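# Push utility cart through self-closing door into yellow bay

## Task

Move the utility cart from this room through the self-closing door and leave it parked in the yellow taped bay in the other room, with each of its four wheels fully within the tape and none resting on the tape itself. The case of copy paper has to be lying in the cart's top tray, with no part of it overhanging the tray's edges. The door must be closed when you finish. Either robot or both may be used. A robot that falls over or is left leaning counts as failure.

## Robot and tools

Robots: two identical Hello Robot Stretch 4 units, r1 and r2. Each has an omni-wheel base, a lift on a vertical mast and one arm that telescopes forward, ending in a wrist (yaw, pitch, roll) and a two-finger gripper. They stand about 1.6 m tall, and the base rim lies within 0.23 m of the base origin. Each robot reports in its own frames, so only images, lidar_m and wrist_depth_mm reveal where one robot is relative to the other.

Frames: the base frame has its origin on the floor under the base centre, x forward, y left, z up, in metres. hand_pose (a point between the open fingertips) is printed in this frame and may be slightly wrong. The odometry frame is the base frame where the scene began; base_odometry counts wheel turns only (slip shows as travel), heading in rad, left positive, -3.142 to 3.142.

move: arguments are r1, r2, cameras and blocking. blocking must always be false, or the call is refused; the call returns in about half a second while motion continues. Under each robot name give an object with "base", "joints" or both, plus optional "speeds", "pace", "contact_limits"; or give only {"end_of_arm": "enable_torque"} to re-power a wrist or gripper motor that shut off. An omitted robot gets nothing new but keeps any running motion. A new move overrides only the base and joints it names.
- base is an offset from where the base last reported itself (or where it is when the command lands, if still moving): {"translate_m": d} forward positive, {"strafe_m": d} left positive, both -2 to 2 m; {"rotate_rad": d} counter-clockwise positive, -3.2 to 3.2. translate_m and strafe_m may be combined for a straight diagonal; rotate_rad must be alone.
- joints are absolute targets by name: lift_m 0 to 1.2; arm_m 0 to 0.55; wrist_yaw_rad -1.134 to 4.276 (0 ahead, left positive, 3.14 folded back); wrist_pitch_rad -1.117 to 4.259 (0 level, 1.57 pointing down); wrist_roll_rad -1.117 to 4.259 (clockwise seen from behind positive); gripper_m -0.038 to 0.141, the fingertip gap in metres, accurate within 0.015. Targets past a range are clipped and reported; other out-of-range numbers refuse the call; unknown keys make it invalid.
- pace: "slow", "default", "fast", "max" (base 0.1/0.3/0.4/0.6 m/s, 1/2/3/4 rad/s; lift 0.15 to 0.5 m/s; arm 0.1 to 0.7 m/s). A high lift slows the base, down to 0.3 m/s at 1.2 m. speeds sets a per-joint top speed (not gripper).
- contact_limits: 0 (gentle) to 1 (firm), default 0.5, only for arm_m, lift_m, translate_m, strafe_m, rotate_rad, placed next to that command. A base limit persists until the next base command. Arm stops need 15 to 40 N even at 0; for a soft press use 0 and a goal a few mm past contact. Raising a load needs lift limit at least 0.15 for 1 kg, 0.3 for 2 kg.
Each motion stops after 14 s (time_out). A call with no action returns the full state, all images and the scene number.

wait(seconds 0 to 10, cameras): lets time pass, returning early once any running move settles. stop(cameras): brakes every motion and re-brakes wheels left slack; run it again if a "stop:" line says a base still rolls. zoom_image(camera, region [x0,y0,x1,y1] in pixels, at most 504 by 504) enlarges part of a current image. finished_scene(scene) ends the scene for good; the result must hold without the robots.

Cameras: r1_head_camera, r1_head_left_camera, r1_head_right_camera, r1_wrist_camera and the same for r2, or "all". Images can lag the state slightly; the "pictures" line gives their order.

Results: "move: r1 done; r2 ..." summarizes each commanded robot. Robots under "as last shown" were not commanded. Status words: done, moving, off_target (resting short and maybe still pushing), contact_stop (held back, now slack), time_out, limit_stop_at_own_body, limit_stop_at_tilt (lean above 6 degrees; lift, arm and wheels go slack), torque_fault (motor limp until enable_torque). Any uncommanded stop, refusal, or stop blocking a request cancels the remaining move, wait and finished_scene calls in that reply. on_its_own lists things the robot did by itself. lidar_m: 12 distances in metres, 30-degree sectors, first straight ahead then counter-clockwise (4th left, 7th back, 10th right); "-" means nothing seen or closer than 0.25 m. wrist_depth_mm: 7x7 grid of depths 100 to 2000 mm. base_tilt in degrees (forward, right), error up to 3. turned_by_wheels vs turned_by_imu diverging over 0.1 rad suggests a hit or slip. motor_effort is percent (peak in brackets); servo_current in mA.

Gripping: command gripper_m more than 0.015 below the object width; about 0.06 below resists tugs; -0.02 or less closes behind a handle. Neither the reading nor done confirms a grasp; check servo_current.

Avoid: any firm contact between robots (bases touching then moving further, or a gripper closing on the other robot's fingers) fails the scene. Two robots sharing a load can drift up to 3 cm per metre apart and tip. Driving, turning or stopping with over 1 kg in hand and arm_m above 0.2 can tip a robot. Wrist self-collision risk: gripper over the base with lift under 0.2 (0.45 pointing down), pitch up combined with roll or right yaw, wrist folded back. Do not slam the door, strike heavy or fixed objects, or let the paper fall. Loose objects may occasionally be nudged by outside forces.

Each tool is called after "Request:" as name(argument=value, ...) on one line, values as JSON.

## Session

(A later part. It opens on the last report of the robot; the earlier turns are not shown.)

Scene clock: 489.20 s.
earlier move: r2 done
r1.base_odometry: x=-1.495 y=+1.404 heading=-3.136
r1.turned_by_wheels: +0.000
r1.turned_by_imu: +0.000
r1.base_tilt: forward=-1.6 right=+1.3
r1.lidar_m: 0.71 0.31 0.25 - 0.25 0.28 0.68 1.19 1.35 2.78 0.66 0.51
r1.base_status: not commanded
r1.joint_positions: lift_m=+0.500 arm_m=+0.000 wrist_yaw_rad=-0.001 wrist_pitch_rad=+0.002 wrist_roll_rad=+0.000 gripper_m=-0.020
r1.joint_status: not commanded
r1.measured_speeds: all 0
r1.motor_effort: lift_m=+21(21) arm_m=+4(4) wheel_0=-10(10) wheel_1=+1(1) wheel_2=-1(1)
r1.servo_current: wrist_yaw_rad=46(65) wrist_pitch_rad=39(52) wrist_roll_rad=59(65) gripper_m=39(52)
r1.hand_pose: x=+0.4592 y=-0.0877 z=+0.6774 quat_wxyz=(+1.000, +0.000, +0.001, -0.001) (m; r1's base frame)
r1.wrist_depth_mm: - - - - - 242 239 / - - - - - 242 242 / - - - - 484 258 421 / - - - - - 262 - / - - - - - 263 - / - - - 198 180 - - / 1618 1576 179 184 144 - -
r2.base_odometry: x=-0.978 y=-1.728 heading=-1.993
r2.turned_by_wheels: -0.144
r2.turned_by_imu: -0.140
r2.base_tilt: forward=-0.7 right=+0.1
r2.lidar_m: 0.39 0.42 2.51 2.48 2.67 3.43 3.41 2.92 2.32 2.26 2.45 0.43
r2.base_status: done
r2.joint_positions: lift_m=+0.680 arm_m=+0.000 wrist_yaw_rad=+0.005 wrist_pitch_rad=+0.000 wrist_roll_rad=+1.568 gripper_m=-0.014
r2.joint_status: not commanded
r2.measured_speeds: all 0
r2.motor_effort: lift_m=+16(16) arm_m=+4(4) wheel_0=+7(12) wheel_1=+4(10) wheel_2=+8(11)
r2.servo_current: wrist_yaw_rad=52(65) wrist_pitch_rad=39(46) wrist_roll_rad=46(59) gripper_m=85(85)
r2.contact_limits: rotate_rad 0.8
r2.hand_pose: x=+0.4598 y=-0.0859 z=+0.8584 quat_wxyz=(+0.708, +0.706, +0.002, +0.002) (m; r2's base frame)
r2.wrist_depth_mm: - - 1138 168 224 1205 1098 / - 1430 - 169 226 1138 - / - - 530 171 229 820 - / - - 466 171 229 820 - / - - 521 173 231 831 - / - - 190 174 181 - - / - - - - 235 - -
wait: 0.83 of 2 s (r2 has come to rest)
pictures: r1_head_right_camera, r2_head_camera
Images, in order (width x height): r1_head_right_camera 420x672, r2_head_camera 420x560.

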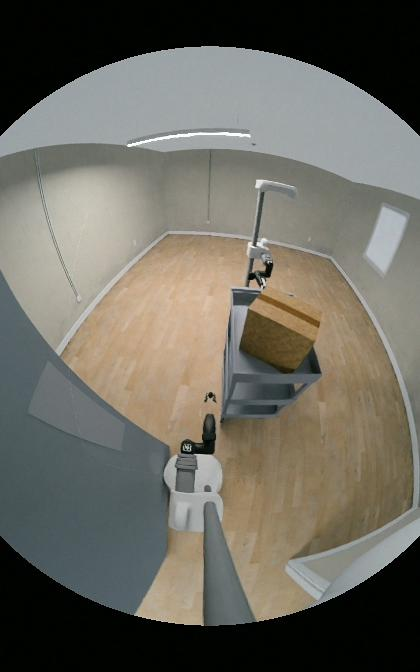

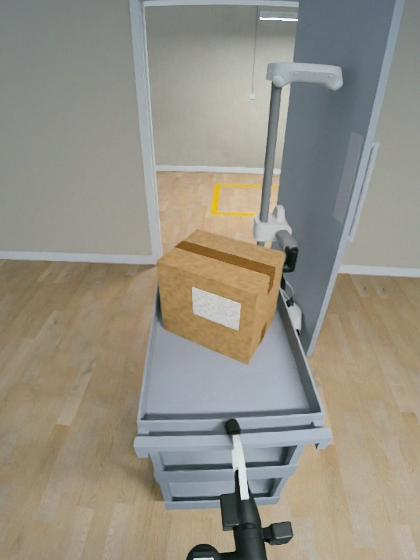

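Request:
move(blocking=false, r2={"base":{"translate_m":0.028,"strafe_m":0.172},"contact_limits":{"translate_m":0.8}}, cameras=[])

Request:
wait(seconds=2.5, cameras=[])

Request:
move(blocking=false, r2={"base":{"rotate_rad":-0.157},"pace":"slow","contact_limits":{"rotate_rad":0.8}}, cameras=[])

Request:
wait(seconds=2, cameras=[])

Request:
move(blocking=false, r2={"base":{"translate_m":0.028,"strafe_m":0.172},"contact_limits":{"translate_m":0.8}}, cameras=[])

Request:
wait(seconds=2.5, cameras=[])

Request:
move(blocking=false, r2={"base":{"rotate_rad":-0.157},"pace":"slow","contact_limits":{"rotate_rad":0.8}}, cameras=[])

Request:
wait(seconds=2, cameras=["r2_head_camera","r1_head_right_camera"])

Scene clock: 514.30 s.
move: r2 moving
r1: as last shown
r1.lidar_m: 0.73 0.29 0.25 - 0.25 0.26 0.68 1.19 1.36 2.78 0.67 0.47
r1.servo_current: wrist_yaw_rad=46(65) wrist_pitch_rad=39(46) wrist_roll_rad=39(59) gripper_m=46(46)
r1.wrist_depth_mm: - - - - - 244 242 / - - - - - 245 243 / - - - - 500 259 418 / - - - - - 264 - / - - - - - 264 - / - - - 198 179 - - / 1708 1576 179 183 144 - -
r2.base_odometry: x=-0.950 y=-1.747 heading=-1.994
r2.turned_by_wheels: -0.002
r2.turned_by_imu: -0.001
r2.base_tilt: forward=-0.7 right=+0.1
r2.lidar_m: 0.38 0.42 2.52 2.44 2.66 3.47 3.42 2.98 2.33 2.30 2.47 0.43
r2.base_status: translate_m moving; strafe_m moving
r2.joint_positions: lift_m=+0.680 arm_m=+0.000 wrist_yaw_rad=-0.007 wrist_pitch_rad=+0.000 wrist_roll_rad=+1.568 gripper_m=-0.014
r2.joint_status: not commanded
r2.measured_speeds: translate_m=+0.022 strafe_m=+0.129 rotate_rad=-0.008 lift_m=+0.000 arm_m=+0.000 wrist_yaw_rad=-0.042 wrist_pitch_rad=+0.000 wrist_roll_rad=+0.000
r2.motor_effort: lift_m=+16(16) arm_m=+3(4) wheel_0=-13(14) wheel_1=+10(12) wheel_2=-10(10)
r2.servo_current: wrist_yaw_rad=52(59) wrist_pitch_rad=39(46) wrist_roll_rad=46(52) gripper_m=85(85)
r2.contact_limits: translate_m 0.8
r2.hand_pose: x=+0.4587 y=-0.0893 z=+0.8584 quat_wxyz=(+0.708, +0.706, -0.002, -0.002) (m; r2's base frame)
r2.wrist_depth_mm: - - 1229 172 230 1255 1138 / - 1281 - 173 231 1255 - / - - 554 173 230 820 - / - - 466 173 231 820 - / - - 517 174 232 820 - / - - 189 173 181 - - / - - - - 233 - -
pictures: none
No camera images: "cameras" was empty.

Scene clock: 515.70 s.
earlier move: r2 done
r1.base_odometry: x=-1.495 y=+1.404 heading=-3.136
r1.turned_by_wheels: +0.000
r1.turned_by_imu: +0.000
r1.base_tilt: forward=-1.6 right=+1.3
r1.lidar_m: 4.98 0.30 0.25 - 0.25 0.28 0.68 1.22 1.37 2.76 0.64 0.55
r1.base_status: not commanded
r1.joint_positions: lift_m=+0.500 arm_m=+0.000 wrist_yaw_rad=-0.001 wrist_pitch_rad=+0.002 wrist_roll_rad=+0.000 gripper_m=-0.020
r1.joint_status: not commanded
r1.measured_speeds: all 0
r1.motor_effort: lift_m=+21(21) arm_m=+4(4) wheel_0=-10(11) wheel_1=+1(1) wheel_2=-1(1)
r1.servo_current: wrist_yaw_rad=72(72) wrist_pitch_rad=39(52) wrist_roll_rad=59(72) gripper_m=39(52)
r1.hand_pose: x=+0.4592 y=-0.0877 z=+0.6774 quat_wxyz=(+1.000, +0.000, +0.001, -0.001) (m; r1's base frame)
r1.wrist_depth_mm: - - - - - 283 271 / - - - - - 285 271 / - - - - - 320 320 / - - - - - 294 - / - - - - - 294 - / - - - 199 615 - - / 1708 1618 178 184 154 - -
r2.base_odometry: x=-0.833 y=-1.824 heading=-1.993
r2.turned_by_wheels: +0.001
r2.turned_by_imu: +0.001
r2.base_tilt: forward=-0.7 right=+0.1
r2.lidar_m: 0.41 0.47 2.33 2.29 2.49 3.46 3.42 3.14 2.47 2.45 2.66 0.41
r2.base_status: done
r2.joint_positions: lift_m=+0.680 arm_m=+0.000 wrist_yaw_rad=-0.007 wrist_pitch_rad=+0.000 wrist_roll_rad=+1.568 gripper_m=-0.014
r2.joint_status: not commanded
r2.measured_speeds: all 0
r2.motor_effort: lift_m=+16(16) arm_m=+4(4) wheel_0=+0(17) wheel_1=+3(12) wheel_2=-9(13)
r2.servo_current: wrist_yaw_rad=52(65) wrist_pitch_rad=39(46) wrist_roll_rad=46(65) gripper_m=78(91)
r2.contact_limits: translate_m 0.8
r2.hand_pose: x=+0.4586 y=-0.0896 z=+0.8584 quat_wxyz=(+0.708, +0.706, -0.003, -0.003) (m; r2's base frame)
r2.wrist_depth_mm: - - - 142 196 691 - / - 1205 512 147 204 741 - / - - 445 152 210 - - / - - 496 158 218 809 - / - - 585 164 224 - - / - - 189 170 181 1808 - / - - - - 243 1756 496
wait: 1.40 of 2.5 s (r2 has come to rest)
pictures: none
No camera images: "cameras" was empty.

Scene clock: 516.20 s.
move: r2 moving
r1: as last shown
r1.lidar_m: 4.98 0.30 0.25 - 0.25 0.27 0.71 1.22 1.38 2.75 0.63 0.55
r1.motor_effort: lift_m=+21(21) arm_m=+4(4) wheel_0=-10(10) wheel_1=+1(1) wheel_2=-1(1)
r1.servo_current: wrist_yaw_rad=59(72) wrist_pitch_rad=39(46) wrist_roll_rad=52(59) gripper_m=39(46)
r1.wrist_depth_mm: - - - - - 272 264 / - - - - - 273 264 / - - - - - 279 320 / - - - - - 1336 - / - - - - - 1366 - / - - - 198 621 - - / 1661 1576 179 183 154 - -
r2.base_odometry: x=-0.833 y=-1.824 heading=-2.107
r2.turned_by_wheels: -0.113
r2.turned_by_imu: -0.110
r2.base_tilt: forward=-0.7 right=+0.0
r2.lidar_m: 0.40 0.42 2.40 2.31 2.41 3.28 3.47 3.47 2.53 2.44 2.54 0.42
r2.base_status: rotate_rad moving
r2.joint_positions: lift_m=+0.680 arm_m=+0.000 wrist_yaw_rad=+0.005 wrist_pitch_rad=+0.000 wrist_roll_rad=+1.568 gripper_m=-0.014
r2.joint_status: not commanded
r2.measured_speeds: translate_m=+0.001 strafe_m=+0.000 rotate_rad=-0.315 lift_m=+0.000 arm_m=+0.000 wrist_yaw_rad=+0.000 wrist_pitch_rad=+0.000 wrist_roll_rad=+0.000
r2.motor_effort: lift_m=+16(16) arm_m=+3(4) wheel_0=+7(12) wheel_1=+6(9) wheel_2=+9(10)
r2.servo_current: wrist_yaw_rad=52(59) wrist_pitch_rad=33(46) wrist_roll_rad=59(59) gripper_m=78(85)
r2.contact_limits: rotate_rad 0.8
r2.hand_pose: x=+0.4597 y=-0.0860 z=+0.8584 quat_wxyz=(+0.708, +0.706, +0.002, +0.002) (m; r2's base frame)
r2.wrist_depth_mm: - - 1229 156 213 1255 1160 / - 1430 585 160 216 - - / - - 480 163 221 809 - / - - 477 166 225 820 - / - - 539 169 229 842 - / - - 189 172 182 - - / - - - - 238 - 504
pictures: none
No camera images: "cameras" was empty.

Scene clock: 516.77 s.
earlier move: r2 done
r1.base_odometry: x=-1.495 y=+1.404 heading=-3.136
r1.turned_by_wheels: +0.000
r1.turned_by_imu: +0.000
r1.base_tilt: forward=-1.6 right=+1.3
r1.lidar_m: 1.02 0.29 0.25 - 0.25 0.26 0.69 1.20 1.35 2.76 0.64 0.52
r1.base_status: not commanded
r1.joint_positions: lift_m=+0.500 arm_m=+0.000 wrist_yaw_rad=-0.001 wrist_pitch_rad=+0.002 wrist_roll_rad=+0.000 gripper_m=-0.020
r1.joint_status: not commanded
r1.measured_speeds: all 0
r1.motor_effort: lift_m=+21(21) arm_m=+4(4) wheel_0=-9(10) wheel_1=+1(1) wheel_2=-1(1)
r1.servo_current: wrist_yaw_rad=46(72) wrist_pitch_rad=46(46) wrist_roll_rad=39(65) gripper_m=39(46)
r1.hand_pose: x=+0.4592 y=-0.0877 z=+0.6774 quat_wxyz=(+1.000, +0.000, +0.001, -0.001) (m; r1's base frame)
r1.wrist_depth_mm: - - - - - 270 265 / - - - - - 271 263 / - - - - - 278 319 / - - - - - - - / - - - - - - - / - - - 198 179 - - / 1661 1576 178 184 154 - -
r2.base_odometry: x=-0.833 y=-1.824 heading=-2.149
r2.turned_by_wheels: -0.042
r2.turned_by_imu: -0.041
r2.base_tilt: forward=-0.7 right=+0.1
r2.lidar_m: 0.41 0.43 2.43 2.29 2.37 3.17 3.45 3.51 2.57 2.43 2.51 0.43
r2.base_status: done
r2.joint_positions: lift_m=+0.680 arm_m=+0.000 wrist_yaw_rad=+0.003 wrist_pitch_rad=+0.000 wrist_roll_rad=+1.568 gripper_m=-0.014
r2.joint_status: not commanded
r2.measured_speeds: all 0
r2.motor_effort: lift_m=+16(16) arm_m=+1(4) wheel_0=+5(12) wheel_1=+5(9) wheel_2=+6(10)
r2.servo_current: wrist_yaw_rad=46(59) wrist_pitch_rad=39(46) wrist_roll_rad=52(59) gripper_m=85(91)
r2.contact_limits: rotate_rad 0.8
r2.hand_pose: x=+0.4595 y=-0.0866 z=+0.8584 quat_wxyz=(+0.708, +0.706, +0.001, +0.001) (m; r2's base frame)
r2.wrist_depth_mm: - - 1255 168 226 - - / - - - 169 227 1255 - / - - 535 171 229 820 - / - - 466 172 230 831 - / - - 521 172 232 820 - / - - 189 173 183 - - / - - - - 235 - -
wait: 0.57 of 2 s (r2 has come to rest)
pictures: none
No camera images: "cameras" was empty.

Scene clock: 517.27 s.
move: r2 moving
r1: as last shown
r1.base_tilt: forward=-1.6 right=+1.2
r1.lidar_m: 4.97 0.30 0.25 - 0.25 0.28 0.71 1.20 1.37 2.76 0.66 0.54
r1.motor_effort: lift_m=+21(21) arm_m=+4(4) wheel_0=-10(10) wheel_1=+1(1) wheel_2=-1(1)
r1.servo_current: wrist_yaw_rad=52(59) wrist_pitch_rad=46(52) wrist_roll_rad=59(72) gripper_m=52(52)
r1.wrist_depth_mm: - - - - - 277 265 / - - - - - 277 265 / - - - - - 282 320 / - - - - - - - / - - - - - - - / - - - 198 179 - - / 1708 1661 179 184 154 - -
r2.base_odometry: x=-0.808 y=-1.847 heading=-2.150
r2.turned_by_wheels: -0.001
r2.turned_by_imu: -0.001
r2.base_tilt: forward=-0.7 right=+0.1
r2.lidar_m: 0.39 0.43 2.37 2.27 2.35 3.14 3.42 3.49 2.62 2.48 2.56 0.43
r2.base_status: translate_m moving; strafe_m moving
r2.joint_positions: lift_m=+0.680 arm_m=+0.000 wrist_yaw_rad=-0.005 wrist_pitch_rad=+0.000 wrist_roll_rad=+1.568 gripper_m=-0.014
r2.joint_status: not commanded
r2.measured_speeds: translate_m=+0.022 strafe_m=+0.128 rotate_rad=+0.002 lift_m=+0.000 arm_m=+0.000 wrist_yaw_rad=-0.018 wrist_pitch_rad=+0.000 wrist_roll_rad=+0.000
r2.motor_effort: lift_m=+16(16) arm_m=-1(1) wheel_0=-11(13) wheel_1=+10(13) wheel_2=-11(11)
r2.servo_current: wrist_yaw_rad=46(59) wrist_pitch_rad=39(46) wrist_roll_rad=52(59) gripper_m=72(91)
r2.contact_limits: translate_m 0.8
r2.hand_pose: x=+0.4589 y=-0.0888 z=+0.8584 quat_wxyz=(+0.708, +0.706, -0.002, -0.002) (m; r2's base frame)
r2.wrist_depth_mm: - - - 168 226 - 1160 / - - - 169 227 1229 - / - 1576 535 170 228 820 - / - - 469 171 229 820 - / - - 517 171 231 831 - / - - 189 172 180 - - / - - - - 231 - -
pictures: none
No camera images: "cameras" was empty.

Scene clock: 518.67 s.
earlier move: r2 done
r1.base_odometry: x=-1.495 y=+1.404 heading=-3.136
r1.turned_by_wheels: +0.000
r1.turned_by_imu: +0.000
r1.base_tilt: forward=-1.5 right=+1.3
r1.lidar_m: 4.97 0.30 0.25 - 0.25 0.27 0.72 1.21 1.40 2.78 0.61 0.57
r1.base_status: not commanded
r1.joint_positions: lift_m=+0.500 arm_m=+0.000 wrist_yaw_rad=-0.001 wrist_pitch_rad=+0.002 wrist_roll_rad=+0.000 gripper_m=-0.020
r1.joint_status: not commanded
r1.measured_speeds: all 0
r1.motor_effort: lift_m=+21(21) arm_m=+4(4) wheel_0=-10(10) wheel_1=+1(1) wheel_2=-1(1)
r1.servo_current: wrist_yaw_rad=33(65) wrist_pitch_rad=39(52) wrist_roll_rad=39(72) gripper_m=46(52)
r1.hand_pose: x=+0.4592 y=-0.0877 z=+0.6774 quat_wxyz=(+1.000, +0.000, +0.001, -0.001) (m; r1's base frame)
r1.wrist_depth_mm: - - - - - 325 294 / - - - - - 314 296 / - - - - - 324 320 / - - - - - - - / - - - - - - - / - - - 198 - 330 - / 1661 1537 179 183 154 - -
r2.base_odometry: x=-0.704 y=-1.942 heading=-2.150
r2.turned_by_wheels: +0.000
r2.turned_by_imu: +0.000
r2.base_tilt: forward=-0.7 right=+0.1
r2.lidar_m: 0.42 0.47 2.27 2.13 2.20 2.93 3.48 3.51 2.75 2.62 2.71 0.41
r2.base_status: done
r2.joint_positions: lift_m=+0.680 arm_m=+0.000 wrist_yaw_rad=-0.006 wrist_pitch_rad=+0.000 wrist_roll_rad=+1.568 gripper_m=-0.014
r2.joint_status: not commanded
r2.measured_speeds: all 0
r2.motor_effort: lift_m=+16(16) arm_m=-3(4) wheel_0=-1(16) wheel_1=+1(13) wheel_2=-8(13)
r2.servo_current: wrist_yaw_rad=46(59) wrist_pitch_rad=46(46) wrist_roll_rad=52(59) gripper_m=78(91)
r2.contact_limits: translate_m 0.8
r2.hand_pose: x=+0.4588 y=-0.0890 z=+0.8584 quat_wxyz=(+0.708, +0.706, -0.002, -0.002) (m; r2's base frame)
r2.wrist_depth_mm: - - 1255 139 193 - - / - 1229 496 145 200 759 - / - 1336 442 151 208 - - / - - 508 156 217 809 - / - - 591 163 225 - - / - - 189 169 181 1808 - / - - - - 244 1863 492
wait: 1.40 of 2.5 s (r2 has come to rest)
pictures: none
No camera images: "cameras" was empty.

Scene clock: 519.17 s.
move: r2 moving
r1: as last shown
r1.base_tilt: forward=-1.6 right=+1.3
r1.lidar_m: 4.97 0.30 0.25 - 0.25 0.26 0.69 1.21 1.37 2.77 0.64 0.57
r1.motor_effort: lift_m=+21(21) arm_m=+4(4) wheel_0=-10(10) wheel_1=+1(1) wheel_2=+0(1)
r1.servo_current: wrist_yaw_rad=59(65) wrist_pitch_rad=46(46) wrist_roll_rad=59(59) gripper_m=39(46)
r1.wrist_depth_mm: - - - - - 309 286 / - - - - - 303 286 / - - - - - 317 320 / - - - - - 1281 - / - - - - - 1308 - / - - - 198 - 320 - / 1661 1618 179 183 154 - -
r2.base_odometry: x=-0.704 y=-1.942 heading=-2.263
r2.turned_by_wheels: -0.113
r2.turned_by_imu: -0.110
r2.base_tilt: forward=-0.6 right=+0.1
r2.lidar_m: 0.38 0.43 2.33 2.13 2.14 2.66 3.43 3.44 2.88 2.61 2.62 0.42
r2.base_status: rotate_rad moving
r2.joint_positions: lift_m=+0.680 arm_m=+0.000 wrist_yaw_rad=+0.004 wrist_pitch_rad=+0.000 wrist_roll_rad=+1.568 gripper_m=-0.014
r2.joint_status: not commanded
r2.measured_speeds: translate_m=+0.002 strafe_m=-0.001 rotate_rad=-0.313 lift_m=+0.000 arm_m=+0.000 wrist_yaw_rad=+0.000 wrist_pitch_rad=+0.000 wrist_roll_rad=+0.000
r2.motor_effort: lift_m=+16(16) arm_m=-3(4) wheel_0=+5(14) wheel_1=+5(9) wheel_2=+8(10)
r2.servo_current: wrist_yaw_rad=46(59) wrist_pitch_rad=46(46) wrist_roll_rad=52(52) gripper_m=78(85)
r2.contact_limits: rotate_rad 0.8
r2.hand_pose: x=+0.4597 y=-0.0862 z=+0.8584 quat_wxyz=(+0.708, +0.706, +0.001, +0.002) (m; r2's base frame)
r2.wrist_depth_mm: - - 1336 156 212 - - / - - 585 158 216 - - / - 1281 473 162 220 - - / - - 477 165 224 809 - / - - 544 169 229 831 - / - - 189 172 183 - - / - - - - 237 1808 500
pictures: none
No camera images: "cameras" was empty.

Scene clock: 519.73 s.
earlier move: r2 done
r1.base_odometry: x=-1.495 y=+1.404 heading=-3.136
r1.turned_by_wheels: +0.000
r1.turned_by_imu: +0.000
r1.base_tilt: forward=-1.6 right=+1.3
r1.lidar_m: 4.98 0.30 0.25 - 0.25 0.26 0.68 1.21 1.36 2.75 0.62 0.54
r1.base_status: not commanded
r1.joint_positions: lift_m=+0.500 arm_m=+0.000 wrist_yaw_rad=-0.001 wrist_pitch_rad=+0.002 wrist_roll_rad=+0.000 gripper_m=-0.020
r1.joint_status: not commanded
r1.measured_speeds: all 0
r1.motor_effort: lift_m=+21(21) arm_m=+4(4) wheel_0=-10(10) wheel_1=+1(1) wheel_2=+0(1)
r1.servo_current: wrist_yaw_rad=39(65) wrist_pitch_rad=46(46) wrist_roll_rad=39(59) gripper_m=39(52)
r1.hand_pose: x=+0.4592 y=-0.0877 z=+0.6774 quat_wxyz=(+1.000, +0.000, +0.001, -0.001) (m; r1's base frame)
r1.wrist_depth_mm: - - - - - 307 282 / - - - - - 301 285 / - - - - - 319 322 / - - - - - 1281 - / - - - - - 1281 - / - - - 198 - - - / 1708 1576 178 183 154 - -
r2.base_odometry: x=-0.704 y=-1.942 heading=-2.306
r2.turned_by_wheels: -0.043
r2.turned_by_imu: -0.041
r2.base_tilt: forward=-0.7 right=+0.1
r2.lidar_m: 0.40 0.42 2.40 2.12 2.15 2.56 3.43 3.43 2.96 2.62 2.63 0.43
r2.base_status: done
r2.joint_positions: lift_m=+0.680 arm_m=+0.000 wrist_yaw_rad=+0.003 wrist_pitch_rad=+0.000 wrist_roll_rad=+1.568 gripper_m=-0.014
r2.joint_status: not commanded
r2.measured_speeds: all 0
r2.motor_effort: lift_m=+16(16) arm_m=-3(4) wheel_0=+5(14) wheel_1=+4(9) wheel_2=+4(10)
r2.servo_current: wrist_yaw_rad=52(59) wrist_pitch_rad=33(46) wrist_roll_rad=46(59) gripper_m=85(85)
r2.contact_limits: rotate_rad 0.8
r2.hand_pose: x=+0.4595 y=-0.0866 z=+0.8584 quat_wxyz=(+0.708, +0.706, +0.001, +0.001) (m; r2's base frame)
r2.wrist_depth_mm: - - - 168 225 1618 1205 / - - 1366 169 228 - - / - 1308 530 170 229 809 - / - - 469 171 229 831 - / - - 517 172 232 831 - / - - 189 173 182 - - / - - - - 234 - -
wait: 0.57 of 2 s (r2 has come to rest)
pictures: r1_head_right_camera, r2_head_camera
Images, in order (width x height): r1_head_right_camera 420x672, r2_head_camera 420x560.

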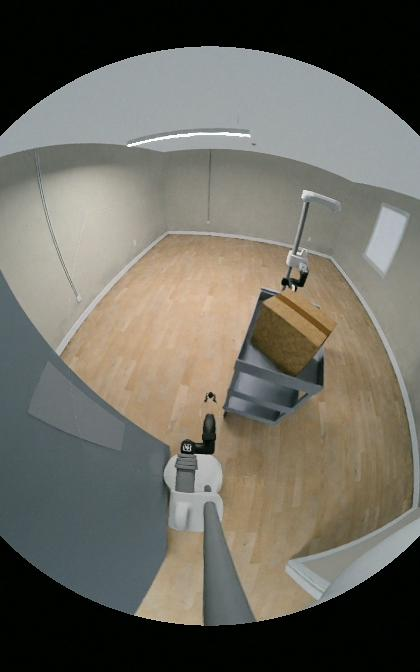

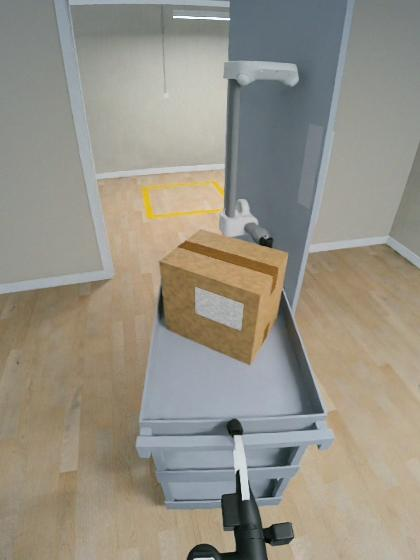

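Request:
move(blocking=false, r2={"base":{"translate_m":0.028,"strafe_m":0.172},"contact_limits":{"translate_m":0.8}}, cameras=[])

Request:
wait(seconds=2.5, cameras=[])

Request:
move(blocking=false, r2={"base":{"rotate_rad":-0.157},"pace":"slow","contact_limits":{"rotate_rad":0.8}}, cameras=[])

Request:
wait(seconds=2, cameras=[])

Request:
move(blocking=false, r2={"base":{"translate_m":0.028,"strafe_m":0.172},"contact_limits":{"translate_m":0.8}}, cameras=[])

Request:
wait(seconds=2.5, cameras=[])

Request:
move(blocking=false, r2={"base":{"rotate_rad":-0.157},"pace":"slow","contact_limits":{"rotate_rad":0.8}}, cameras=[])

Request:
wait(seconds=2, cameras=[])

Request:
move(blocking=false, r2={"base":{"translate_m":-0.7},"pace":"slow","contact_limits":{"translate_m":0.8}}, cameras=[])

Request:
wait(seconds=9, cameras=["r2_head_camera","r1_head_right_camera","r2_head_left_camera"])

Scene clock: 532.47 s.
move: r2 moving
r1: as last shown
r1.lidar_m: 4.98 0.29 0.25 - 0.25 0.26 0.69 1.21 1.39 2.77 0.62 0.56
r1.motor_effort: lift_m=+21(21) arm_m=+4(4) wheel_0=-9(10) wheel_1=+1(1) wheel_2=-1(1)
r1.servo_current: wrist_yaw_rad=33(65) wrist_pitch_rad=46(46) wrist_roll_rad=52(65) gripper_m=46(46)
r1.wrist_depth_mm: - - - - - 312 285 / - - - - - 304 289 / - - - - - 319 320 / - - - - - 1281 - / - - - - - 1281 - / - - - 198 - - - / 1708 1537 178 183 153 - -
r2.base_odometry: x=-0.683 y=-1.967 heading=-2.307
r2.turned_by_wheels: -0.001
r2.turned_by_imu: -0.001
r2.base_tilt: forward=-0.7 right=+0.1
r2.lidar_m: 0.40 0.40 2.35 2.10 2.10 2.55 3.44 3.44 2.96 2.65 2.66 0.43
r2.base_status: translate_m moving; strafe_m moving
r2.joint_positions: lift_m=+0.680 arm_m=+0.000 wrist_yaw_rad=-0.004 wrist_pitch_rad=+0.000 wrist_roll_rad=+1.568 gripper_m=-0.014
r2.joint_status: not commanded
r2.measured_speeds: translate_m=+0.019 strafe_m=+0.127 rotate_rad=+0.003 lift_m=+0.000 arm_m=+0.000 wrist_yaw_rad=-0.007 wrist_pitch_rad=+0.000 wrist_roll_rad=+0.000
r2.motor_effort: lift_m=+16(16) arm_m=-4(4) wheel_0=-8(13) wheel_1=+10(11) wheel_2=-11(11)
r2.servo_current: wrist_yaw_rad=46(52) wrist_pitch_rad=46(46) wrist_roll_rad=52(59) gripper_m=85(85)
r2.contact_limits: translate_m 0.8
r2.hand_pose: x=+0.4589 y=-0.0886 z=+0.8584 quat_wxyz=(+0.708, +0.706, -0.002, -0.001) (m; r2's base frame)
r2.wrist_depth_mm: - - - 167 224 1618 1229 / - - 1336 167 226 - - / - 1336 530 169 227 820 - / - - 469 170 228 809 - / - - 521 172 229 820 - / - - 189 173 180 - - / - - - - 234 - -
pictures: none
No camera images: "cameras" was empty.

Scene clock: 533.87 s.
earlier move: r2 done
r1.base_odometry: x=-1.495 y=+1.404 heading=-3.136
r1.turned_by_wheels: +0.000
r1.turned_by_imu: +0.000
r1.base_tilt: forward=-1.6 right=+1.3
r1.lidar_m: 4.97 0.29 0.25 - 0.25 0.28 0.72 1.20 1.35 2.78 0.62 0.58
r1.base_status: not commanded
r1.joint_positions: lift_m=+0.500 arm_m=+0.000 wrist_yaw_rad=-0.001 wrist_pitch_rad=+0.002 wrist_roll_rad=+0.000 gripper_m=-0.020
r1.joint_status: not commanded
r1.measured_speeds: all 0
r1.motor_effort: lift_m=+21(21) arm_m=+4(4) wheel_0=-10(10) wheel_1=+1(1) wheel_2=-1(1)
r1.servo_current: wrist_yaw_rad=33(72) wrist_pitch_rad=39(52) wrist_roll_rad=46(65) gripper_m=46(46)
r1.hand_pose: x=+0.4592 y=-0.0877 z=+0.6774 quat_wxyz=(+1.000, +0.000, +0.001, -0.001) (m; r1's base frame)
r1.wrist_depth_mm: - - - - - - 319 / - - - - - 343 310 / - - - - - 353 319 / - - - - - 842 - / - - - - - 831 - / - - - 198 - 1983 - / 1618 1661 178 184 154 - -
r2.base_odometry: x=-0.595 y=-2.077 heading=-2.306
r2.turned_by_wheels: +0.000
r2.turned_by_imu: +0.001
r2.base_tilt: forward=-0.7 right=+0.1
r2.lidar_m: 0.42 0.48 2.23 1.94 1.98 2.39 3.50 3.50 3.13 2.79 2.80 0.40
r2.base_status: done
r2.joint_positions: lift_m=+0.680 arm_m=+0.000 wrist_yaw_rad=-0.004 wrist_pitch_rad=+0.000 wrist_roll_rad=+1.568 gripper_m=-0.014
r2.joint_status: not commanded
r2.measured_speeds: all 0
r2.motor_effort: lift_m=+16(16) arm_m=-4(4) wheel_0=-2(16) wheel_1=+3(12) wheel_2=-9(12)
r2.servo_current: wrist_yaw_rad=52(59) wrist_pitch_rad=39(46) wrist_roll_rad=46(59) gripper_m=85(85)
r2.contact_limits: translate_m 0.8
r2.hand_pose: x=+0.4590 y=-0.0885 z=+0.8584 quat_wxyz=(+0.708, +0.706, -0.001, -0.001) (m; r2's base frame)
r2.wrist_depth_mm: - - 1336 138 193 - - / - 521 492 144 200 759 - / - 462 442 150 208 - - / - - 504 156 216 809 - / - - 603 163 226 - - / - - 188 169 181 1808 - / - - - - 244 - 484
wait: 1.40 of 2.5 s (r2 has come to rest)
pictures: none
No camera images: "cameras" was empty.

Scene clock: 534.37 s.
move: r2 moving
r1: as last shown
r1.lidar_m: 4.96 0.28 0.25 - 0.25 0.25 0.68 1.21 1.34 2.78 0.61 0.56
r1.servo_current: wrist_yaw_rad=59(59) wrist_pitch_rad=46(46) wrist_roll_rad=39(59) gripper_m=46(46)
r1.wrist_depth_mm: - - - - - - 306 / - - - - - 329 306 / - - - - - 340 320 / - - - - - 842 - / - - - - - 831 - / - - - 198 - 831 - / 1708 1618 179 183 154 - -
r2.base_odometry: x=-0.595 y=-2.078 heading=-2.420
r2.turned_by_wheels: -0.114
r2.turned_by_imu: -0.110
r2.base_tilt: forward=-0.6 right=+0.0
r2.lidar_m: 0.38 0.41 2.37 1.96 1.97 2.24 3.52 3.49 3.33 2.80 2.78 0.43
r2.base_status: rotate_rad moving
r2.joint_positions: lift_m=+0.680 arm_m=+0.000 wrist_yaw_rad=+0.004 wrist_pitch_rad=+0.000 wrist_roll_rad=+1.568 gripper_m=-0.014
r2.joint_status: not commanded
r2.measured_speeds: translate_m=+0.001 strafe_m=+0.000 rotate_rad=-0.314 lift_m=+0.000 arm_m=+0.000 wrist_yaw_rad=+0.000 wrist_pitch_rad=+0.000 wrist_roll_rad=+0.000
r2.motor_effort: lift_m=+16(16) arm_m=-3(4) wheel_0=+9(13) wheel_1=+6(9) wheel_2=+7(11)
r2.servo_current: wrist_yaw_rad=46(52) wrist_pitch_rad=39(46) wrist_roll_rad=59(59) gripper_m=85(91)
r2.contact_limits: rotate_rad 0.8
r2.hand_pose: x=+0.4597 y=-0.0862 z=+0.8584 quat_wxyz=(+0.708, +0.706, +0.001, +0.002) (m; r2's base frame)
r2.wrist_depth_mm: - - - 154 209 1661 1138 / - - 603 157 215 - - / - 521 466 161 219 - - / - - 480 164 224 820 - / - - 549 169 229 - - / - - 189 171 182 - - / - 1983 - - 238 - 500
pictures: none
No camera images: "cameras" was empty.

Scene clock: 534.93 s.
earlier move: r2 done
r1.base_odometry: x=-1.495 y=+1.404 heading=-3.136
r1.turned_by_wheels: +0.000
r1.turned_by_imu: +0.000
r1.base_tilt: forward=-1.6 right=+1.3
r1.lidar_m: 4.98 0.31 0.25 - 0.25 0.28 0.68 1.21 1.37 2.78 0.61 0.57
r1.base_status: not commanded
r1.joint_positions: lift_m=+0.500 arm_m=+0.000 wrist_yaw_rad=-0.001 wrist_pitch_rad=+0.002 wrist_roll_rad=+0.000 gripper_m=-0.020
r1.joint_status: not commanded
r1.measured_speeds: all 0
r1.motor_effort: lift_m=+21(21) arm_m=+4(4) wheel_0=-10(10) wheel_1=+1(1) wheel_2=-1(1)
r1.servo_current: wrist_yaw_rad=59(59) wrist_pitch_rad=39(46) wrist_roll_rad=46(65) gripper_m=39(46)
r1.hand_pose: x=+0.4592 y=-0.0877 z=+0.6774 quat_wxyz=(+1.000, +0.000, +0.001, -0.001) (m; r1's base frame)
r1.wrist_depth_mm: - - - - - 477 304 / - - - - - 329 306 / - - - - - 342 324 / - - - - - 842 - / - - - - - 842 - / - - - 198 - 854 - / 1708 1618 178 183 154 - -
r2.base_odometry: x=-0.595 y=-2.077 heading=-2.462
r2.turned_by_wheels: -0.042
r2.turned_by_imu: -0.041
r2.base_tilt: forward=-0.7 right=+0.0
r2.lidar_m: 0.39 0.42 2.44 1.99 1.96 2.19 3.51 3.49 3.43 2.80 2.77 0.44
r2.base_status: done
r2.joint_positions: lift_m=+0.680 arm_m=+0.000 wrist_yaw_rad=+0.003 wrist_pitch_rad=+0.000 wrist_roll_rad=+1.568 gripper_m=-0.014
r2.joint_status: not commanded
r2.measured_speeds: all 0
r2.motor_effort: lift_m=+16(16) arm_m=-4(4) wheel_0=+4(13) wheel_1=+5(9) wheel_2=+4(11)
r2.servo_current: wrist_yaw_rad=46(59) wrist_pitch_rad=46(46) wrist_roll_rad=59(59) gripper_m=78(91)
r2.contact_limits: rotate_rad 0.8
r2.hand_pose: x=+0.4595 y=-0.0866 z=+0.8584 quat_wxyz=(+0.708, +0.706, +0.001, +0.001) (m; r2's base frame)
r2.wrist_depth_mm: - - - 168 226 1618 1205 / - - 1430 169 226 1464 - / - 535 535 170 229 820 - / - 1397 469 171 230 831 - / - - 521 172 232 831 - / - - 189 173 182 - - / - - - - 234 - -
wait: 0.57 of 2 s (r2 has come to rest)
pictures: none
No camera images: "cameras" was empty.

Scene clock: 535.43 s.
move: r2 moving
r1: as last shown
r1.lidar_m: 4.95 0.27 0.25 - 0.25 0.25 0.68 1.21 1.33 2.78 0.61 0.58
r1.servo_current: wrist_yaw_rad=46(59) wrist_pitch_rad=39(52) wrist_roll_rad=59(65) gripper_m=39(52)
r1.wrist_depth_mm: - - - - - - 307 / - - - - - 334 303 / - - - - - 340 320 / - - - - - 831 - / - - - - - 831 - / - - - 198 - 831 - / 1708 1618 179 183 154 - -
r2.base_odometry: x=-0.578 y=-2.106 heading=-2.463
r2.turned_by_wheels: -0.001
r2.turned_by_imu: -0.001
r2.base_tilt: forward=-0.7 right=+0.1
r2.lidar_m: 0.39 0.41 2.42 1.96 1.95 2.17 3.47 3.52 3.48 2.82 2.78 0.42
r2.base_status: translate_m moving; strafe_m moving
r2.joint_positions: lift_m=+0.680 arm_m=+0.000 wrist_yaw_rad=-0.004 wrist_pitch_rad=+0.000 wrist_roll_rad=+1.568 gripper_m=-0.014
r2.joint_status: not commanded
r2.measured_speeds: translate_m=+0.019 strafe_m=+0.127 rotate_rad=-0.001 lift_m=+0.000 arm_m=+0.000 wrist_yaw_rad=-0.014 wrist_pitch_rad=+0.000 wrist_roll_rad=+0.000
r2.motor_effort: lift_m=+16(16) arm_m=-3(4) wheel_0=-12(12) wheel_1=+11(12) wheel_2=-12(12)
r2.servo_current: wrist_yaw_rad=52(59) wrist_pitch_rad=39(46) wrist_roll_rad=52(52) gripper_m=72(85)
r2.contact_limits: translate_m 0.8
r2.hand_pose: x=+0.4589 y=-0.0886 z=+0.8584 quat_wxyz=(+0.708, +0.706, -0.002, -0.001) (m; r2's base frame)
r2.wrist_depth_mm: - - - 168 226 1661 1229 / - - - 169 227 1537 - / - 535 535 170 228 809 - / - 1336 469 170 229 831 - / - - 517 172 230 831 - / - - 189 173 181 - - / - - - - 233 - -
pictures: none
No camera images: "cameras" was empty.

Scene clock: 536.83 s.
earlier move: r2 done
r1.base_odometry: x=-1.495 y=+1.404 heading=-3.136
r1.turned_by_wheels: +0.000
r1.turned_by_imu: +0.000
r1.base_tilt: forward=-1.6 right=+1.3
r1.lidar_m: 4.96 0.27 0.25 - 0.25 0.27 0.68 1.20 1.37 2.77 0.58 0.59
r1.base_status: not commanded
r1.joint_positions: lift_m=+0.500 arm_m=+0.000 wrist_yaw_rad=-0.001 wrist_pitch_rad=+0.002 wrist_roll_rad=+0.000 gripper_m=-0.020
r1.joint_status: not commanded
r1.measured_speeds: all 0
r1.motor_effort: lift_m=+21(21) arm_m=+4(4) wheel_0=-10(10) wheel_1=+1(1) wheel_2=-1(1)
r1.servo_current: wrist_yaw_rad=46(65) wrist_pitch_rad=39(52) wrist_roll_rad=39(65) gripper_m=46(59)
r1.hand_pose: x=+0.4592 y=-0.0877 z=+0.6774 quat_wxyz=(+1.000, +0.000, +0.001, -0.001) (m; r1's base frame)
r1.wrist_depth_mm: - - - - - - 466 / - - - - - 375 329 / - - - - - 421 342 / - - - - - - - / - - - - - - - / - - - 198 - - - / 1708 1576 178 183 154 - -
r2.base_odometry: x=-0.509 y=-2.229 heading=-2.463
r2.turned_by_wheels: +0.000
r2.turned_by_imu: +0.000
r2.base_tilt: forward=-0.7 right=+0.1
r2.lidar_m: 0.42 0.46 2.26 1.84 1.82 2.04 3.25 3.56 3.60 2.95 2.92 0.39
r2.base_status: done
r2.joint_positions: lift_m=+0.680 arm_m=+0.000 wrist_yaw_rad=-0.003 wrist_pitch_rad=+0.000 wrist_roll_rad=+1.568 gripper_m=-0.014
r2.joint_status: not commanded
r2.measured_speeds: all 0
r2.motor_effort: lift_m=+16(16) arm_m=-4(4) wheel_0=-2(14) wheel_1=+1(12) wheel_2=-8(12)
r2.servo_current: wrist_yaw_rad=52(65) wrist_pitch_rad=39(46) wrist_roll_rad=46(59) gripper_m=78(85)
r2.contact_limits: translate_m 0.8
r2.hand_pose: x=+0.4590 y=-0.0884 z=+0.8584 quat_wxyz=(+0.708, +0.706, -0.001, -0.001) (m; r2's base frame)
r2.wrist_depth_mm: - - - 138 193 654 - / 1576 504 496 145 200 750 - / - 449 439 151 208 - - / - - 508 156 216 820 - / - - 603 163 224 - - / - - 189 169 180 1808 - / - 1921 - - 245 - 484
wait: 1.40 of 2.5 s (r2 has come to rest)
pictures: none
No camera images: "cameras" was empty.

Scene clock: 537.33 s.
move: r2 moving
r1: as last shown
r1.lidar_m: 4.97 0.31 0.25 - 0.25 0.27 0.71 1.22 1.35 2.76 0.61 0.60
r1.motor_effort: lift_m=+21(21) arm_m=+4(4) wheel_0=-9(10) wheel_1=+1(1) wheel_2=-1(1)
r1.servo_current: wrist_yaw_rad=59(59) wrist_pitch_rad=39(52) wrist_roll_rad=46(59) gripper_m=39(46)
r1.wrist_depth_mm: - - - - - - 445 / - - - - - 359 325 / - - - - - 368 334 / - - - - - - - / - - - - - - - / - - - 198 - - 809 / 1708 1618 179 183 154 - -
r2.base_odometry: x=-0.509 y=-2.229 heading=-2.576
r2.turned_by_wheels: -0.113
r2.turned_by_imu: -0.110
r2.base_tilt: forward=-0.6 right=+0.1
r2.lidar_m: 0.42 0.44 2.37 1.88 1.80 1.94 2.83 3.56 3.79 3.02 2.92 0.43
r2.base_status: rotate_rad moving
r2.joint_positions: lift_m=+0.680 arm_m=+0.000 wrist_yaw_rad=+0.004 wrist_pitch_rad=+0.000 wrist_roll_rad=+1.568 gripper_m=-0.014
r2.joint_status: not commanded
r2.measured_speeds: translate_m=+0.001 strafe_m=-0.001 rotate_rad=-0.310 lift_m=+0.000 arm_m=+0.000 wrist_yaw_rad=+0.000 wrist_pitch_rad=+0.000 wrist_roll_rad=+0.000
r2.motor_effort: lift_m=+16(16) arm_m=-4(4) wheel_0=+7(12) wheel_1=+6(9) wheel_2=+7(11)
r2.servo_current: wrist_yaw_rad=52(59) wrist_pitch_rad=39(46) wrist_roll_rad=59(59) gripper_m=78(85)
r2.contact_limits: rotate_rad 0.8
r2.hand_pose: x=+0.4597 y=-0.0862 z=+0.8584 quat_wxyz=(+0.708, +0.706, +0.001, +0.002) (m; r2's base frame)
r2.wrist_depth_mm: - - - 155 211 1618 1138 / - - 603 158 216 741 - / - 477 473 161 220 - - / - 1464 480 164 224 820 - / - - 539 168 229 842 - / - - 190 171 182 - - / - - - - 237 1808 500
pictures: none
No camera images: "cameras" was empty.

Scene clock: 537.90 s.
earlier move: r2 done
r1.base_odometry: x=-1.495 y=+1.404 heading=-3.136
r1.turned_by_wheels: +0.000
r1.turned_by_imu: +0.000
r1.base_tilt: forward=-1.6 right=+1.3
r1.lidar_m: 4.97 0.31 0.25 - 0.25 0.27 0.69 1.21 1.39 2.77 0.60 0.60
r1.base_status: not commanded
r1.joint_positions: lift_m=+0.500 arm_m=+0.000 wrist_yaw_rad=-0.001 wrist_pitch_rad=+0.002 wrist_roll_rad=+0.000 gripper_m=-0.020
r1.joint_status: not commanded
r1.measured_speeds: all 0
r1.motor_effort: lift_m=+21(21) arm_m=+4(4) wheel_0=-10(10) wheel_1=+1(1) wheel_2=+0(1)
r1.servo_current: wrist_yaw_rad=52(59) wrist_pitch_rad=39(52) wrist_roll_rad=39(59) gripper_m=39(46)
r1.hand_pose: x=+0.4592 y=-0.0877 z=+0.6774 quat_wxyz=(+1.000, +0.000, +0.001, -0.001) (m; r1's base frame)
r1.wrist_depth_mm: - - - - - - 424 / - - - - - 355 322 / - - - - - 368 332 / - - - - - - - / - - - - - - - / - - - 198 - 1983 - / 1708 1537 178 183 154 - -
r2.base_odometry: x=-0.509 y=-2.229 heading=-2.619
r2.turned_by_wheels: -0.043
r2.turned_by_imu: -0.042
r2.base_tilt: forward=-0.7 right=+0.1
r2.lidar_m: 0.40 0.40 2.33 1.89 1.82 1.92 2.70 3.57 3.74 3.06 2.94 0.41
r2.base_status: done
r2.joint_positions: lift_m=+0.680 arm_m=+0.000 wrist_yaw_rad=+0.003 wrist_pitch_rad=+0.000 wrist_roll_rad=+1.568 gripper_m=-0.014
r2.joint_status: not commanded
r2.measured_speeds: all 0
r2.motor_effort: lift_m=+16(16) arm_m=-4(4) wheel_0=+4(12) wheel_1=+3(9) wheel_2=+3(11)
r2.servo_current: wrist_yaw_rad=46(72) wrist_pitch_rad=39(46) wrist_roll_rad=33(59) gripper_m=78(91)
r2.contact_limits: rotate_rad 0.8
r2.hand_pose: x=+0.4595 y=-0.0866 z=+0.8584 quat_wxyz=(+0.708, +0.706, +0.001, +0.001) (m; r2's base frame)
r2.wrist_depth_mm: - - - 168 225 1661 1205 / - - - 169 227 1499 - / - - 535 170 229 820 - / - 492 462 171 229 831 - / - - 517 172 232 831 - / - - 189 173 182 - - / - 1983 - - 235 - -
wait: 0.57 of 2 s (r2 has come to rest)
pictures: none
No camera images: "cameras" was empty.

Scene clock: 538.40 s.
move: r2 moving
r1: as last shown
r1.base_tilt: forward=-1.6 right=+1.2
r1.lidar_m: 4.97 0.25 0.25 - 0.25 0.25 0.69 1.20 1.38 2.78 0.62 0.61
r1.motor_effort: lift_m=+21(21) arm_m=+4(4) wheel_0=-10(10) wheel_1=+1(1) wheel_2=-1(1)
r1.servo_current: wrist_yaw_rad=46(78) wrist_pitch_rad=33(46) wrist_roll_rad=46(52) gripper_m=33(52)
r1.wrist_depth_mm: - - - - - - 449 / - - - - - 366 330 / - - - - - 377 338 / - - - - - - - / - - - - - - - / - - - 198 - 1921 - / 1618 1576 179 183 154 - -
r2.base_odometry: x=-0.498 y=-2.223 heading=-2.619
r2.turned_by_wheels: +0.000
r2.turned_by_imu: +0.000
r2.base_tilt: forward=-0.7 right=+0.0
r2.lidar_m: 0.39 0.44 2.33 1.87 1.82 1.91 2.64 3.57 3.74 3.05 2.92 0.40
r2.base_status: translate_m moving
r2.joint_positions: lift_m=+0.680 arm_m=+0.000 wrist_yaw_rad=+0.003 wrist_pitch_rad=+0.000 wrist_roll_rad=+1.568 gripper_m=-0.014
r2.joint_status: not commanded
r2.measured_speeds: translate_m=-0.050 strafe_m=+0.000 rotate_rad=-0.002 lift_m=+0.000 arm_m=+0.000 wrist_yaw_rad=+0.000 wrist_pitch_rad=+0.000 wrist_roll_rad=+0.000
r2.motor_effort: lift_m=+16(16) arm_m=-4(4) wheel_0=-7(8) wheel_1=-6(9) wheel_2=+14(14)
r2.servo_current: wrist_yaw_rad=59(59) wrist_pitch_rad=39(46) wrist_roll_rad=39(59) gripper_m=85(85)
r2.contact_limits: translate_m 0.8
r2.hand_pose: x=+0.4595 y=-0.0866 z=+0.8584 quat_wxyz=(+0.708, +0.706, +0.001, +0.001) (m; r2's base frame)
r2.wrist_depth_mm: - - - 167 224 1618 1182 / - - - 168 226 1537 - / - 504 525 169 228 820 - / - 488 469 171 230 820 - / - - 530 173 231 831 - / - - 190 174 182 - - / - - - - 236 - -
pictures: none
No camera images: "cameras" was empty.

Scene clock: 546.20 s.
earlier move: r2 done
r1.base_odometry: x=-1.495 y=+1.404 heading=-3.136
r1.turned_by_wheels: +0.000
r1.turned_by_imu: +0.000
r1.base_tilt: forward=-1.5 right=+1.3
r1.lidar_m: 4.97 0.30 0.25 - 0.25 0.25 0.68 1.20 1.35 2.78 1.33 1.28
r1.base_status: not commanded
r1.joint_positions: lift_m=+0.500 arm_m=+0.000 wrist_yaw_rad=-0.001 wrist_pitch_rad=+0.002 wrist_roll_rad=+0.000 gripper_m=-0.020
r1.joint_status: not commanded
r1.measured_speeds: all 0
r1.motor_effort: lift_m=+21(21) arm_m=+4(4) wheel_0=-10(11) wheel_1=+1(1) wheel_2=+0(1)
r1.servo_current: wrist_yaw_rad=46(78) wrist_pitch_rad=33(52) wrist_roll_rad=59(78) gripper_m=46(52)
r1.hand_pose: x=+0.4592 y=-0.0877 z=+0.6774 quat_wxyz=(+1.000, +0.000, +0.001, -0.001) (m; r1's base frame)
r1.wrist_depth_mm: - - - - - - - / - - - - - - - / - - - - - - - / - - - - - - - / - - - - - - - / - - - 198 - - - / 1661 1576 179 184 154 1618 1537
r2.base_odometry: x=+0.098 y=-1.879 heading=-2.619
r2.turned_by_wheels: +0.000
r2.turned_by_imu: +0.004
r2.base_tilt: forward=-0.7 right=+0.1
r2.lidar_m: 0.39 0.40 2.10 1.55 1.48 1.55 2.22 2.97 3.10 3.39 3.25 0.43
r2.base_status: done
r2.joint_positions: lift_m=+0.680 arm_m=+0.000 wrist_yaw_rad=+0.004 wrist_pitch_rad=+0.000 wrist_roll_rad=+1.568 gripper_m=-0.014
r2.joint_status: not commanded
r2.measured_speeds: all 0
r2.motor_effort: lift_m=+16(16) arm_m=-4(4) wheel_0=-1(8) wheel_1=-4(9) wheel_2=+8(15)
r2.servo_current: wrist_yaw_rad=46(65) wrist_pitch_rad=46(46) wrist_roll_rad=52(65) gripper_m=85(91)
r2.contact_limits: translate_m 0.8
r2.hand_pose: x=+0.4597 y=-0.0862 z=+0.8584 quat_wxyz=(+0.708, +0.706, +0.001, +0.002) (m; r2's base frame)
r2.wrist_depth_mm: - - - 183 245 1499 1205 / - - - 181 240 1756 574 / - - - 180 238 809 - / - - 469 177 236 820 - / - - 492 176 234 820 - / - - 190 174 181 820 - / - - 585 - 229 - -
wait: 7.80 of 9 s (r2 has come to rest)
pictures: r1_head_right_camera, r2_head_camera, r2_head_left_camera
Images, in order (width x height): r1_head_right_camera 420x672, r2_head_camera 420x560, r2_head_left_camera 420x672.

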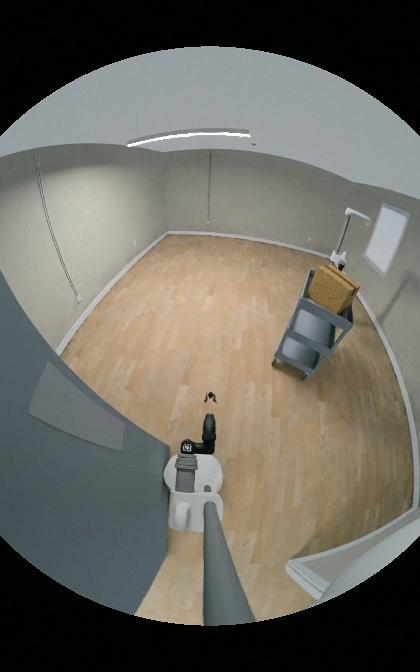

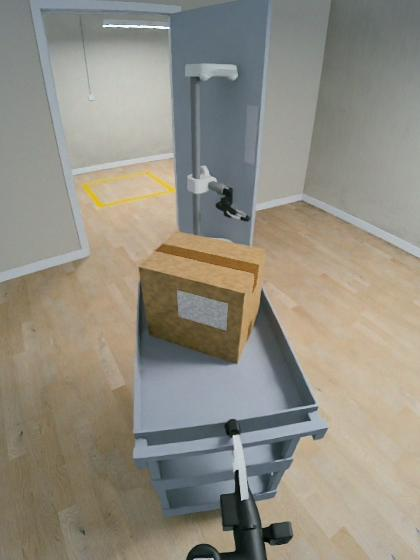

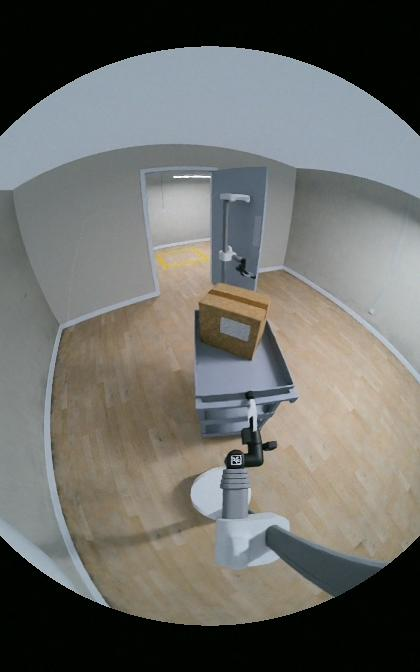

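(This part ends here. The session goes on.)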